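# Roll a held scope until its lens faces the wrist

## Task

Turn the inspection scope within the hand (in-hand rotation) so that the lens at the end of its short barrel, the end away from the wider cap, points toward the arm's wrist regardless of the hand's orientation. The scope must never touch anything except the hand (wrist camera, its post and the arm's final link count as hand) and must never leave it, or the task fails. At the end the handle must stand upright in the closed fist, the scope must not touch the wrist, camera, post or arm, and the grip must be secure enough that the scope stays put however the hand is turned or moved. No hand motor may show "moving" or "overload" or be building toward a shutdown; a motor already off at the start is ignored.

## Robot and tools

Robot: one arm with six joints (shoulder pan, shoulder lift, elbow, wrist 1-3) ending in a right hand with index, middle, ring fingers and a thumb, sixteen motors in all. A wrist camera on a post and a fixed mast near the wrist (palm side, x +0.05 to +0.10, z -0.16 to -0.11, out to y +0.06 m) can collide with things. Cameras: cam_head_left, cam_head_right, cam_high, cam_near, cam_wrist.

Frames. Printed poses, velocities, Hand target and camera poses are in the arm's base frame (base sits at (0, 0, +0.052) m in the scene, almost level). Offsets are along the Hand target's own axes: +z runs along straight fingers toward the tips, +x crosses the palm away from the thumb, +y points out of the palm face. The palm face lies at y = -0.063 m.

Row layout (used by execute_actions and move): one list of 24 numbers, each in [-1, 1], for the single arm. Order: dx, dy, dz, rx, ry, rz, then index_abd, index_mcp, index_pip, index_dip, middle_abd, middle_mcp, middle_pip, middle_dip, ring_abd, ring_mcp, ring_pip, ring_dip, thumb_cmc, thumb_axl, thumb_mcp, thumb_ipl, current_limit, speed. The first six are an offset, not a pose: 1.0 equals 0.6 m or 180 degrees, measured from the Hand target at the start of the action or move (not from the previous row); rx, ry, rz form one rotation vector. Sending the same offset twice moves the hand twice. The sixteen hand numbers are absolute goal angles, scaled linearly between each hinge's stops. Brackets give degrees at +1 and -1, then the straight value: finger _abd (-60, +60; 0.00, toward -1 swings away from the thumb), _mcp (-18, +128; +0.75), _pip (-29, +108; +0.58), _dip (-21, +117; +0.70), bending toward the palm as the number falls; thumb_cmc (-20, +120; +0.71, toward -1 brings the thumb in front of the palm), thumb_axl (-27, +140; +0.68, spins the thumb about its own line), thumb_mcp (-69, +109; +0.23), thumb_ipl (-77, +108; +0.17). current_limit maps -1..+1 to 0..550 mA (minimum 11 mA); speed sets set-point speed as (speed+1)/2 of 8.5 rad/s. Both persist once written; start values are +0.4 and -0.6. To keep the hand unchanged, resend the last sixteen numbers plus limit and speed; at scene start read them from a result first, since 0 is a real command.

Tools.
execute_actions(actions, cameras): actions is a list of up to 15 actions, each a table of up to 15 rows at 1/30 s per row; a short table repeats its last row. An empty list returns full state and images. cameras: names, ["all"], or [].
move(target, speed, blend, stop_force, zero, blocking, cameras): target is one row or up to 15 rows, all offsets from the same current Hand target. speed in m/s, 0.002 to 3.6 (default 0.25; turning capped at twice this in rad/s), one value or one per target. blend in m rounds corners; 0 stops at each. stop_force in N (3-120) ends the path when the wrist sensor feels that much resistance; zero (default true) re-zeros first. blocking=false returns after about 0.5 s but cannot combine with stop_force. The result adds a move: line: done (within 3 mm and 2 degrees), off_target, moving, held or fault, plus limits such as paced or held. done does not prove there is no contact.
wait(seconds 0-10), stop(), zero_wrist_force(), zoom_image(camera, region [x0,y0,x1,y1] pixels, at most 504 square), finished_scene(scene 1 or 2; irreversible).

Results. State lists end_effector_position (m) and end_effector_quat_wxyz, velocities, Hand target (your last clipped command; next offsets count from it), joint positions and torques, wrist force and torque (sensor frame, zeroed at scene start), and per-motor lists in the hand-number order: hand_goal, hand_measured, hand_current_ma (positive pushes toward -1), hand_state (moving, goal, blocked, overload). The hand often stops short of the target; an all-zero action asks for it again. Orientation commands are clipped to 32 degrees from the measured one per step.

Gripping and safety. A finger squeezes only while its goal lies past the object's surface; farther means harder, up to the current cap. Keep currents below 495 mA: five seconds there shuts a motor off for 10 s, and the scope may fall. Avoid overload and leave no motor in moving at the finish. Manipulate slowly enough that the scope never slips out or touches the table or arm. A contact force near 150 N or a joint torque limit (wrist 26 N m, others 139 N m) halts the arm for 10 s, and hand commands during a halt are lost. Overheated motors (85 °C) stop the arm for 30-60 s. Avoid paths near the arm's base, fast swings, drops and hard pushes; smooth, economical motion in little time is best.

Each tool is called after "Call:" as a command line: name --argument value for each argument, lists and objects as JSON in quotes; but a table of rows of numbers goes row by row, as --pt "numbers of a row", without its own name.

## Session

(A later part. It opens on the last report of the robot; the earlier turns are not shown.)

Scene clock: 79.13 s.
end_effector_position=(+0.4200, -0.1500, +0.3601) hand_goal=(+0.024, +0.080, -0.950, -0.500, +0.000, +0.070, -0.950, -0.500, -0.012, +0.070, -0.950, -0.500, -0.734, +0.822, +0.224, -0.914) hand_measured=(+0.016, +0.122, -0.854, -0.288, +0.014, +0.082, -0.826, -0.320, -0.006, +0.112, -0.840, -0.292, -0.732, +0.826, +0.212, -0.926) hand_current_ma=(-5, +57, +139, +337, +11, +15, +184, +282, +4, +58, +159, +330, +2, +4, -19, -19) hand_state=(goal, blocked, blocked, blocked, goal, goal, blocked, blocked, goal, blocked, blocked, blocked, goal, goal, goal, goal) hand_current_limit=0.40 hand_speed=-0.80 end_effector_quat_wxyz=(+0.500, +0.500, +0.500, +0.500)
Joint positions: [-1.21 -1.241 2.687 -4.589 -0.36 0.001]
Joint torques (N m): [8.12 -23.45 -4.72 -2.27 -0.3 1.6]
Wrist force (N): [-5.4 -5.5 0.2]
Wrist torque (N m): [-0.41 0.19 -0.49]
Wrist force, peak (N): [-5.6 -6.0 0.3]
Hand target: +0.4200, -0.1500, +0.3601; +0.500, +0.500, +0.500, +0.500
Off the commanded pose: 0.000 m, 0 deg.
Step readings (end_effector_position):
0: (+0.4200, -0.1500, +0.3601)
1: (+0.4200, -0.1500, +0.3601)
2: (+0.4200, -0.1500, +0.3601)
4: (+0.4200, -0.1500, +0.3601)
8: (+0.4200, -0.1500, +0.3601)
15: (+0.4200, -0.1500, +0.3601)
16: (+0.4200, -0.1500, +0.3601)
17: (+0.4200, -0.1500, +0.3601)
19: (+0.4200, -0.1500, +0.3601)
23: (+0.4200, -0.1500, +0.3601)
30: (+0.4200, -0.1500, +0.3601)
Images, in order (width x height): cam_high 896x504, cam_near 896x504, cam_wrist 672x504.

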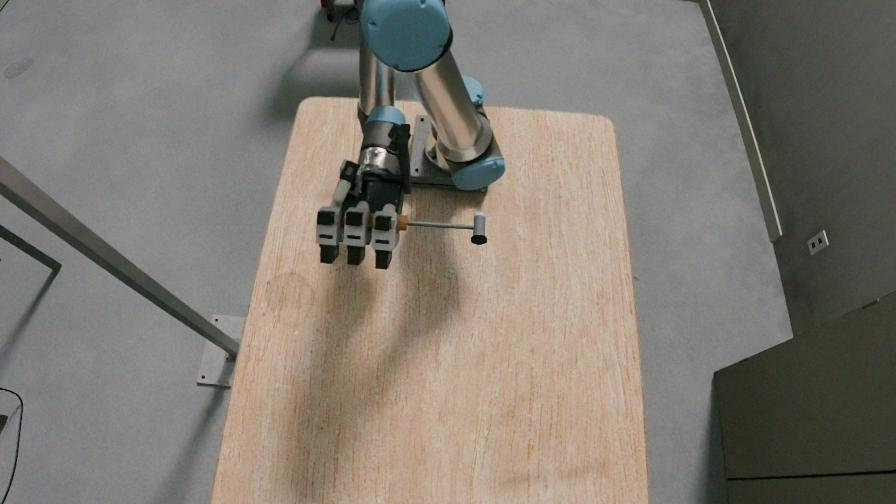

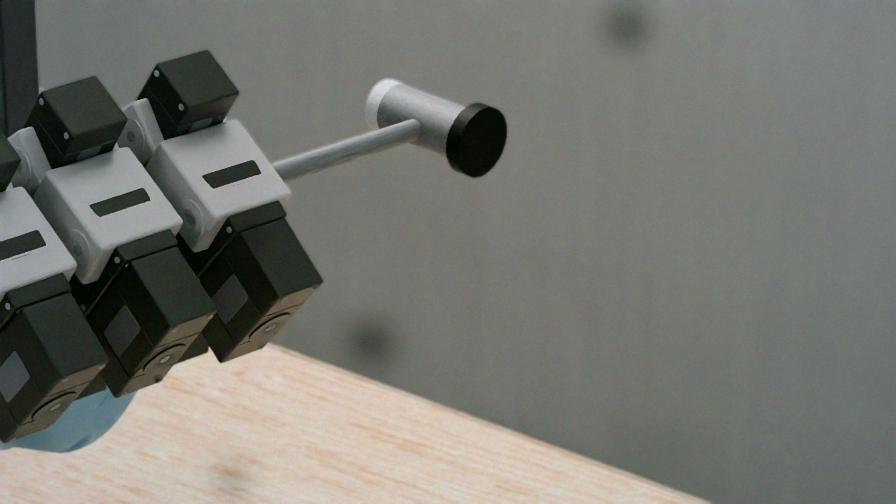

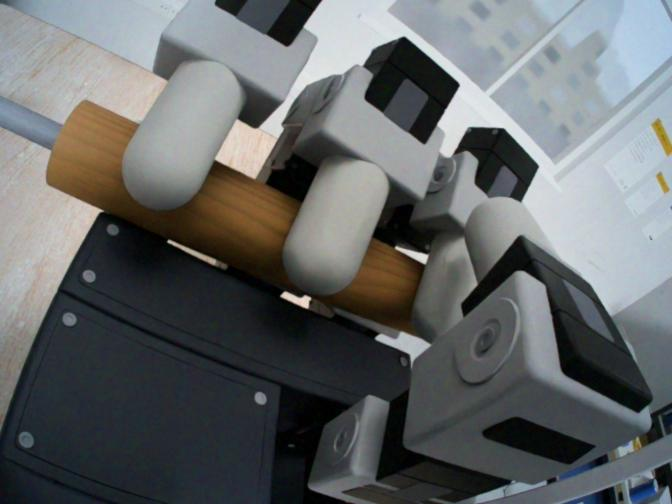

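Call:
move --target '[0, 0.1667, 0, 0, 0, -0.5, 0.024, 0.08, -0.95, -0.50, 0.0, 0.07, -0.95, -0.50, -0.012, 0.07, -0.95, -0.50, -0.734, 0.822, 0.2247, -0.9135, 0.4, -0.8]' --speed 0.5 --cameras '["all"]'

Call:
zoom_image --camera "cam_head_left" --region '[280, 180, 480, 400]'

Call:
zoom_image --camera "cam_head_right" --region '[280, 180, 480, 400]'

Scene clock: 82.97 s.
end_effector_position=(+0.4200, -0.1499, +0.4601) hand_goal=(+0.024, +0.080, -0.950, -0.500, +0.000, +0.070, -0.950, -0.500, -0.012, +0.070, -0.950, -0.500, -0.734, +0.822, +0.224, -0.914) hand_measured=(+0.016, +0.112, -0.854, -0.288, +0.014, +0.072, -0.822, -0.324, -0.006, +0.100, -0.836, -0.298, -0.748, +0.826, +0.220, -0.920) hand_current_ma=(-5, +43, +139, +336, +11, +1, +189, +275, +4, +40, +168, +319, -15, +4, -5, -8) hand_state=(goal, blocked, blocked, blocked, goal, goal, blocked, blocked, goal, blocked, blocked, blocked, goal, goal, goal, goal) hand_current_limit=0.40 hand_speed=-0.80 end_effector_quat_wxyz=(+0.707, +0.000, +0.707, +0.000) end_effector_velocity=(+0.000, +0.000, +0.000) end_effector_angular_velocity=(-0.002, -0.001, +0.000)
Joint positions: [-1.346 -1.646 2.332 -3.829 -0.224 -1.57]
Joint velocities: [-0.001 0.001 -0.001 -0.005 0.001 0.003]
Joint torques (N m): [-9.06 -0.97 -23.72 -2.92 -1.15 3.1]
Wrist force (N): [0.0 0.1 0.6]
Wrist torque (N m): [-0.01 -0.11 -0.08]
Wrist force, peak (N): [-5.5 -6.2 0.0]
Hand target: +0.4200, -0.1500, +0.4601; +0.707, +0.000, +0.707, +0.000
Off the commanded pose: 0.000 m, 0 deg.
move: done

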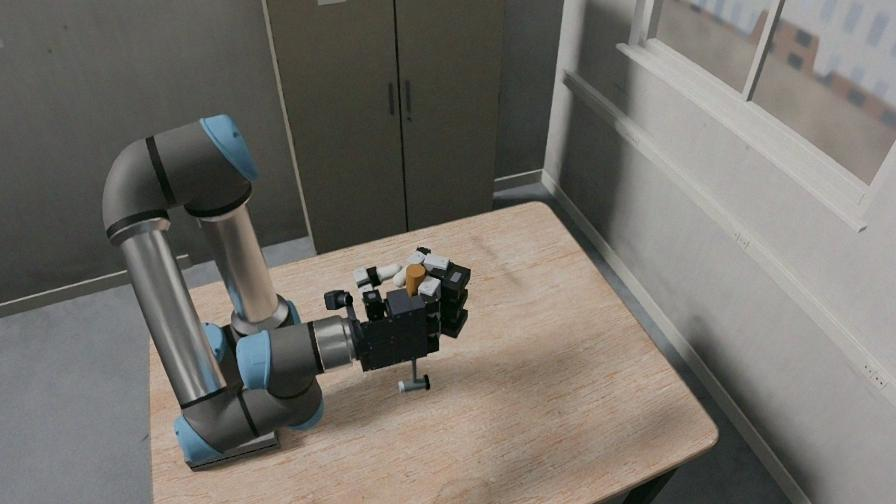

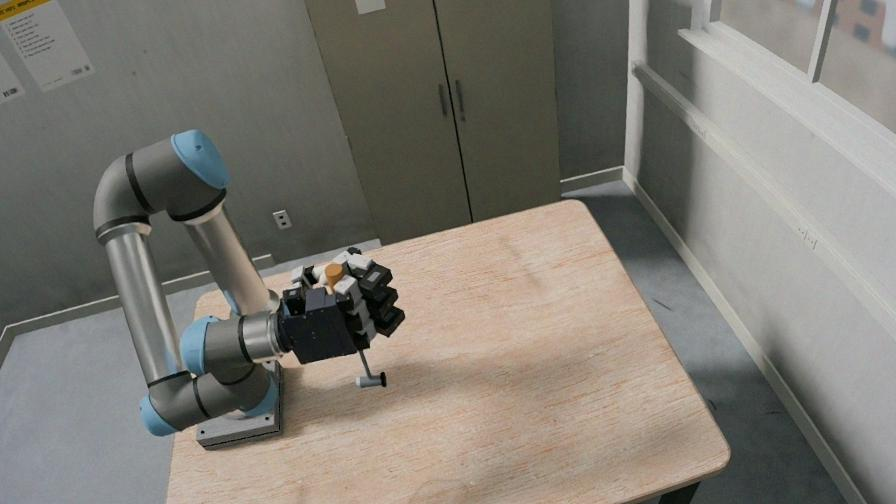

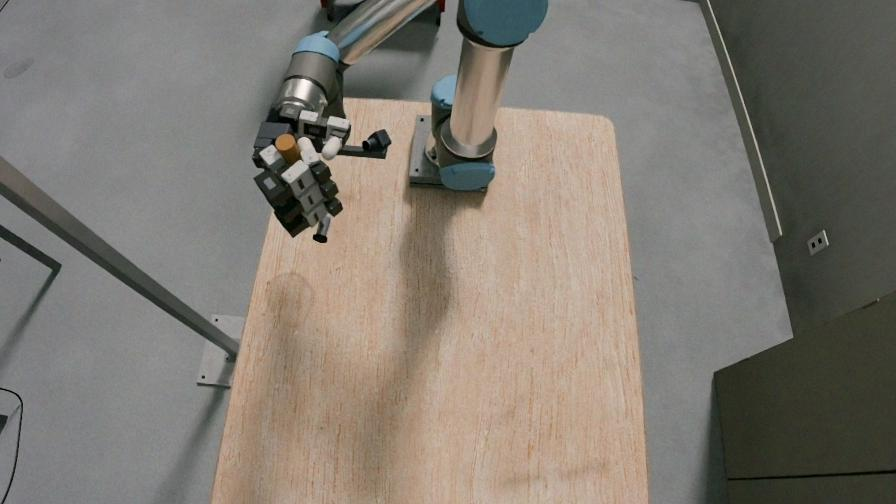

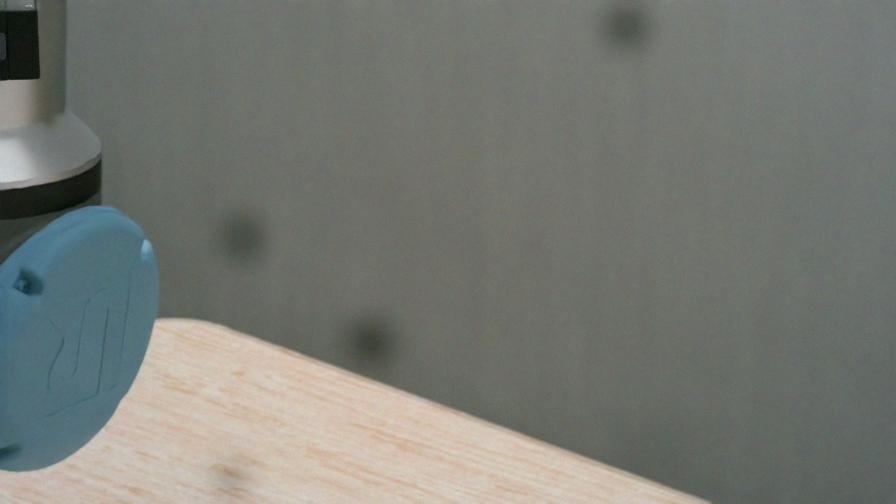

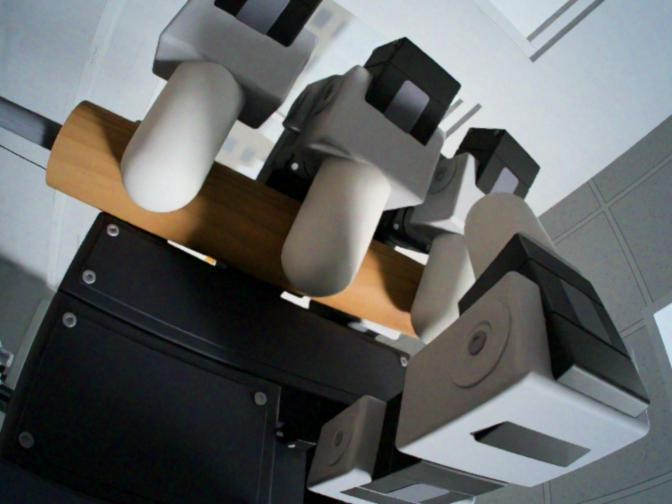

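Scaled by 2.291 from the camera's 896x504 image, which has a finer 1280x720 frame.

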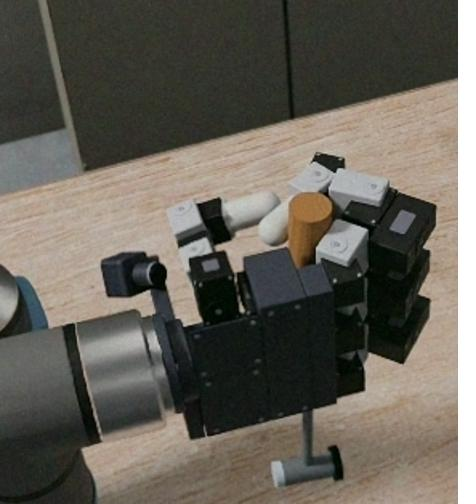

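Scaled by 2.291 from the camera's 896x504 image, which has a finer 1280x720 frame.

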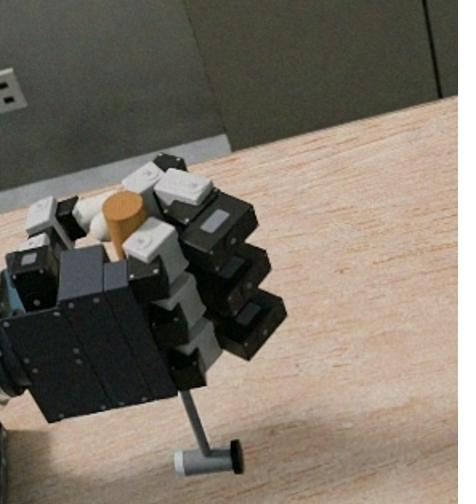

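Call:
zoom_image --camera "cam_high" --region '[240, 110, 400, 260]'

Call:
zoom_image --camera "cam_head_left" --region '[380, 340, 460, 400]'

Call:
zoom_image --camera "cam_head_right" --region '[330, 340, 410, 400]'

Scaled by 3.150 from the camera's 896x504 image, which has a finer 1280x720 frame.

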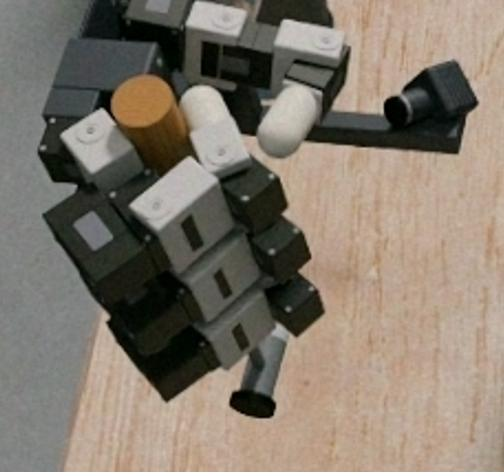

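Scaled by 6.300 from the camera's 896x504 image, which has a finer 1280x720 frame.

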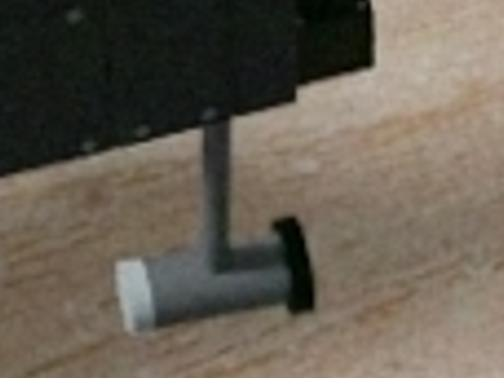

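Scaled by 6.300 from the camera's 896x504 image, which has a finer 1280x720 frame.

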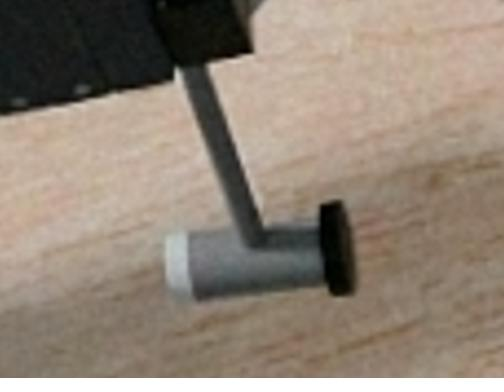

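Call:
execute_actions --actions '[[[0,0,0,0,0,0, 0.024,0.07,-1.0,-0.54, 0.0,0.06,-1.0,-0.54, -0.012,0.06,-1.0,-0.54, -0.734,0.822,0.2247,-0.9135, 0.4,-0.85]],[[0,0,0,0,0,0, 0.024,0.07,-1.0,-0.54, 0.0,0.06,-1.0,-0.54, -0.012,0.06,-1.0,-0.54, -0.734,0.822,0.2247,-0.9135, 0.4,-0.85]]]' --cameras '["cam_head_left", "cam_head_right", "cam_wrist"]'

Call:
zoom_image --camera "cam_head_left" --region '[380, 340, 460, 400]'

Call:
zoom_image --camera "cam_head_right" --region '[330, 340, 410, 400]'

Scene clock: 86.13 s.
end_effector_position=(+0.4200, -0.1500, +0.4601) hand_goal=(+0.024, +0.070, -1.000, -0.540, +0.000, +0.060, -1.000, -0.540, -0.012, +0.060, -1.000, -0.540, -0.734, +0.822, +0.224, -0.914) hand_measured=(+0.016, +0.104, -0.854, -0.290, +0.014, +0.064, -0.822, -0.328, -0.006, +0.094, -0.836, -0.302, -0.748, +0.826, +0.220, -0.920) hand_current_ma=(-5, +47, +221, +385, +11, +5, +274, +338, +4, +47, +252, +385, -15, +4, -5, -8) hand_state=(goal, blocked, blocked, blocked, goal, goal, blocked, blocked, goal, blocked, blocked, blocked, goal, goal, goal, goal) hand_current_limit=0.40 hand_speed=-0.85 end_effector_quat_wxyz=(+0.707, +0.000, +0.707, +0.000)
Joint positions: [-1.346 -1.646 2.332 -3.829 -0.224 -1.57]
Joint torques (N m): [-5.9 -1.72 -22.2 -2.4 -1.03 2.53]
Wrist force (N): [-0.1 0.0 0.5]
Wrist torque (N m): [-0.01 -0.10 -0.12]
Wrist force, peak (N): [-0.4 -0.3 0.7]
Hand target: +0.4200, -0.1500, +0.4601; +0.707, +0.000, +0.707, +0.000
Off the commanded pose: 0.000 m, 0 deg.
Step readings (end_effector_position):
0: (+0.4200, -0.1500, +0.4601)
1: (+0.4200, -0.1500, +0.4601)
2: (+0.4200, -0.1500, +0.4601)
4: (+0.4200, -0.1500, +0.4601)
8: (+0.4200, -0.1500, +0.4601)
15: (+0.4200, -0.1500, +0.4601)
16: (+0.4200, -0.1500, +0.4601)
17: (+0.4200, -0.1500, +0.4601)
19: (+0.4200, -0.1500, +0.4601)
23: (+0.4200, -0.1500, +0.4601)
30: (+0.4200, -0.1500, +0.4601)
Images, in order (width x height): cam_head_left 896x504, cam_head_right 896x504, cam_wrist 672x504.

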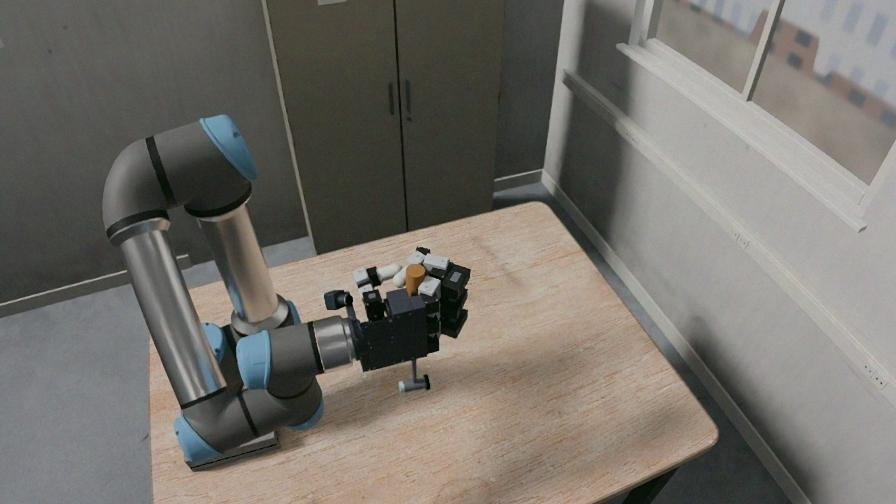

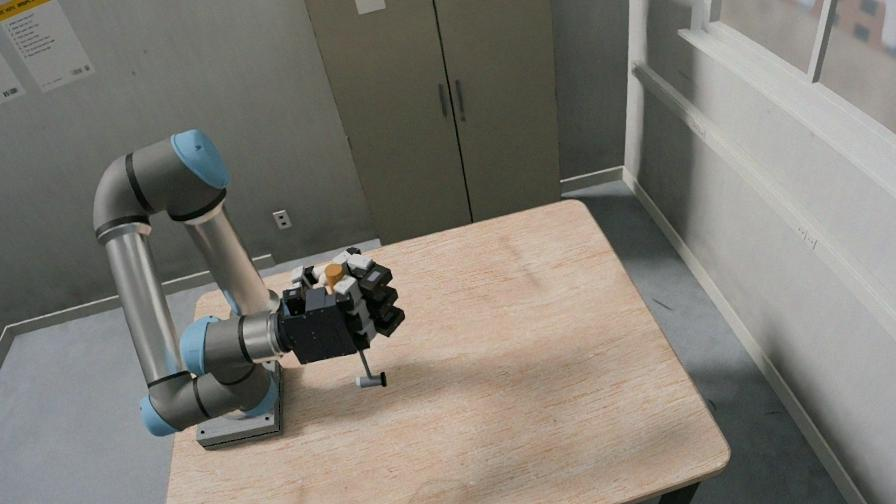

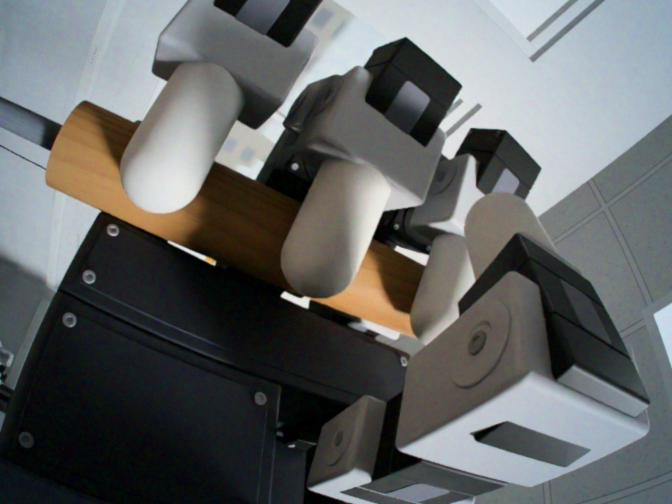

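Scaled by 6.300 from the camera's 896x504 image, which has a finer 1280x720 frame.

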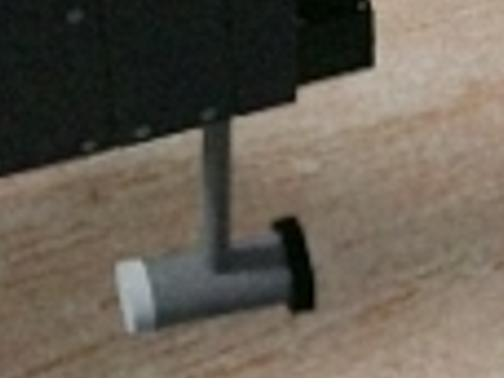

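Scaled by 6.300 from the camera's 896x504 image, which has a finer 1280x720 frame.

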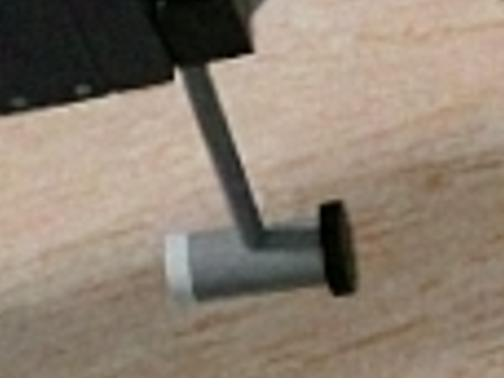

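Call:
finished_scene --scene 1

The scene is finished: the task was done.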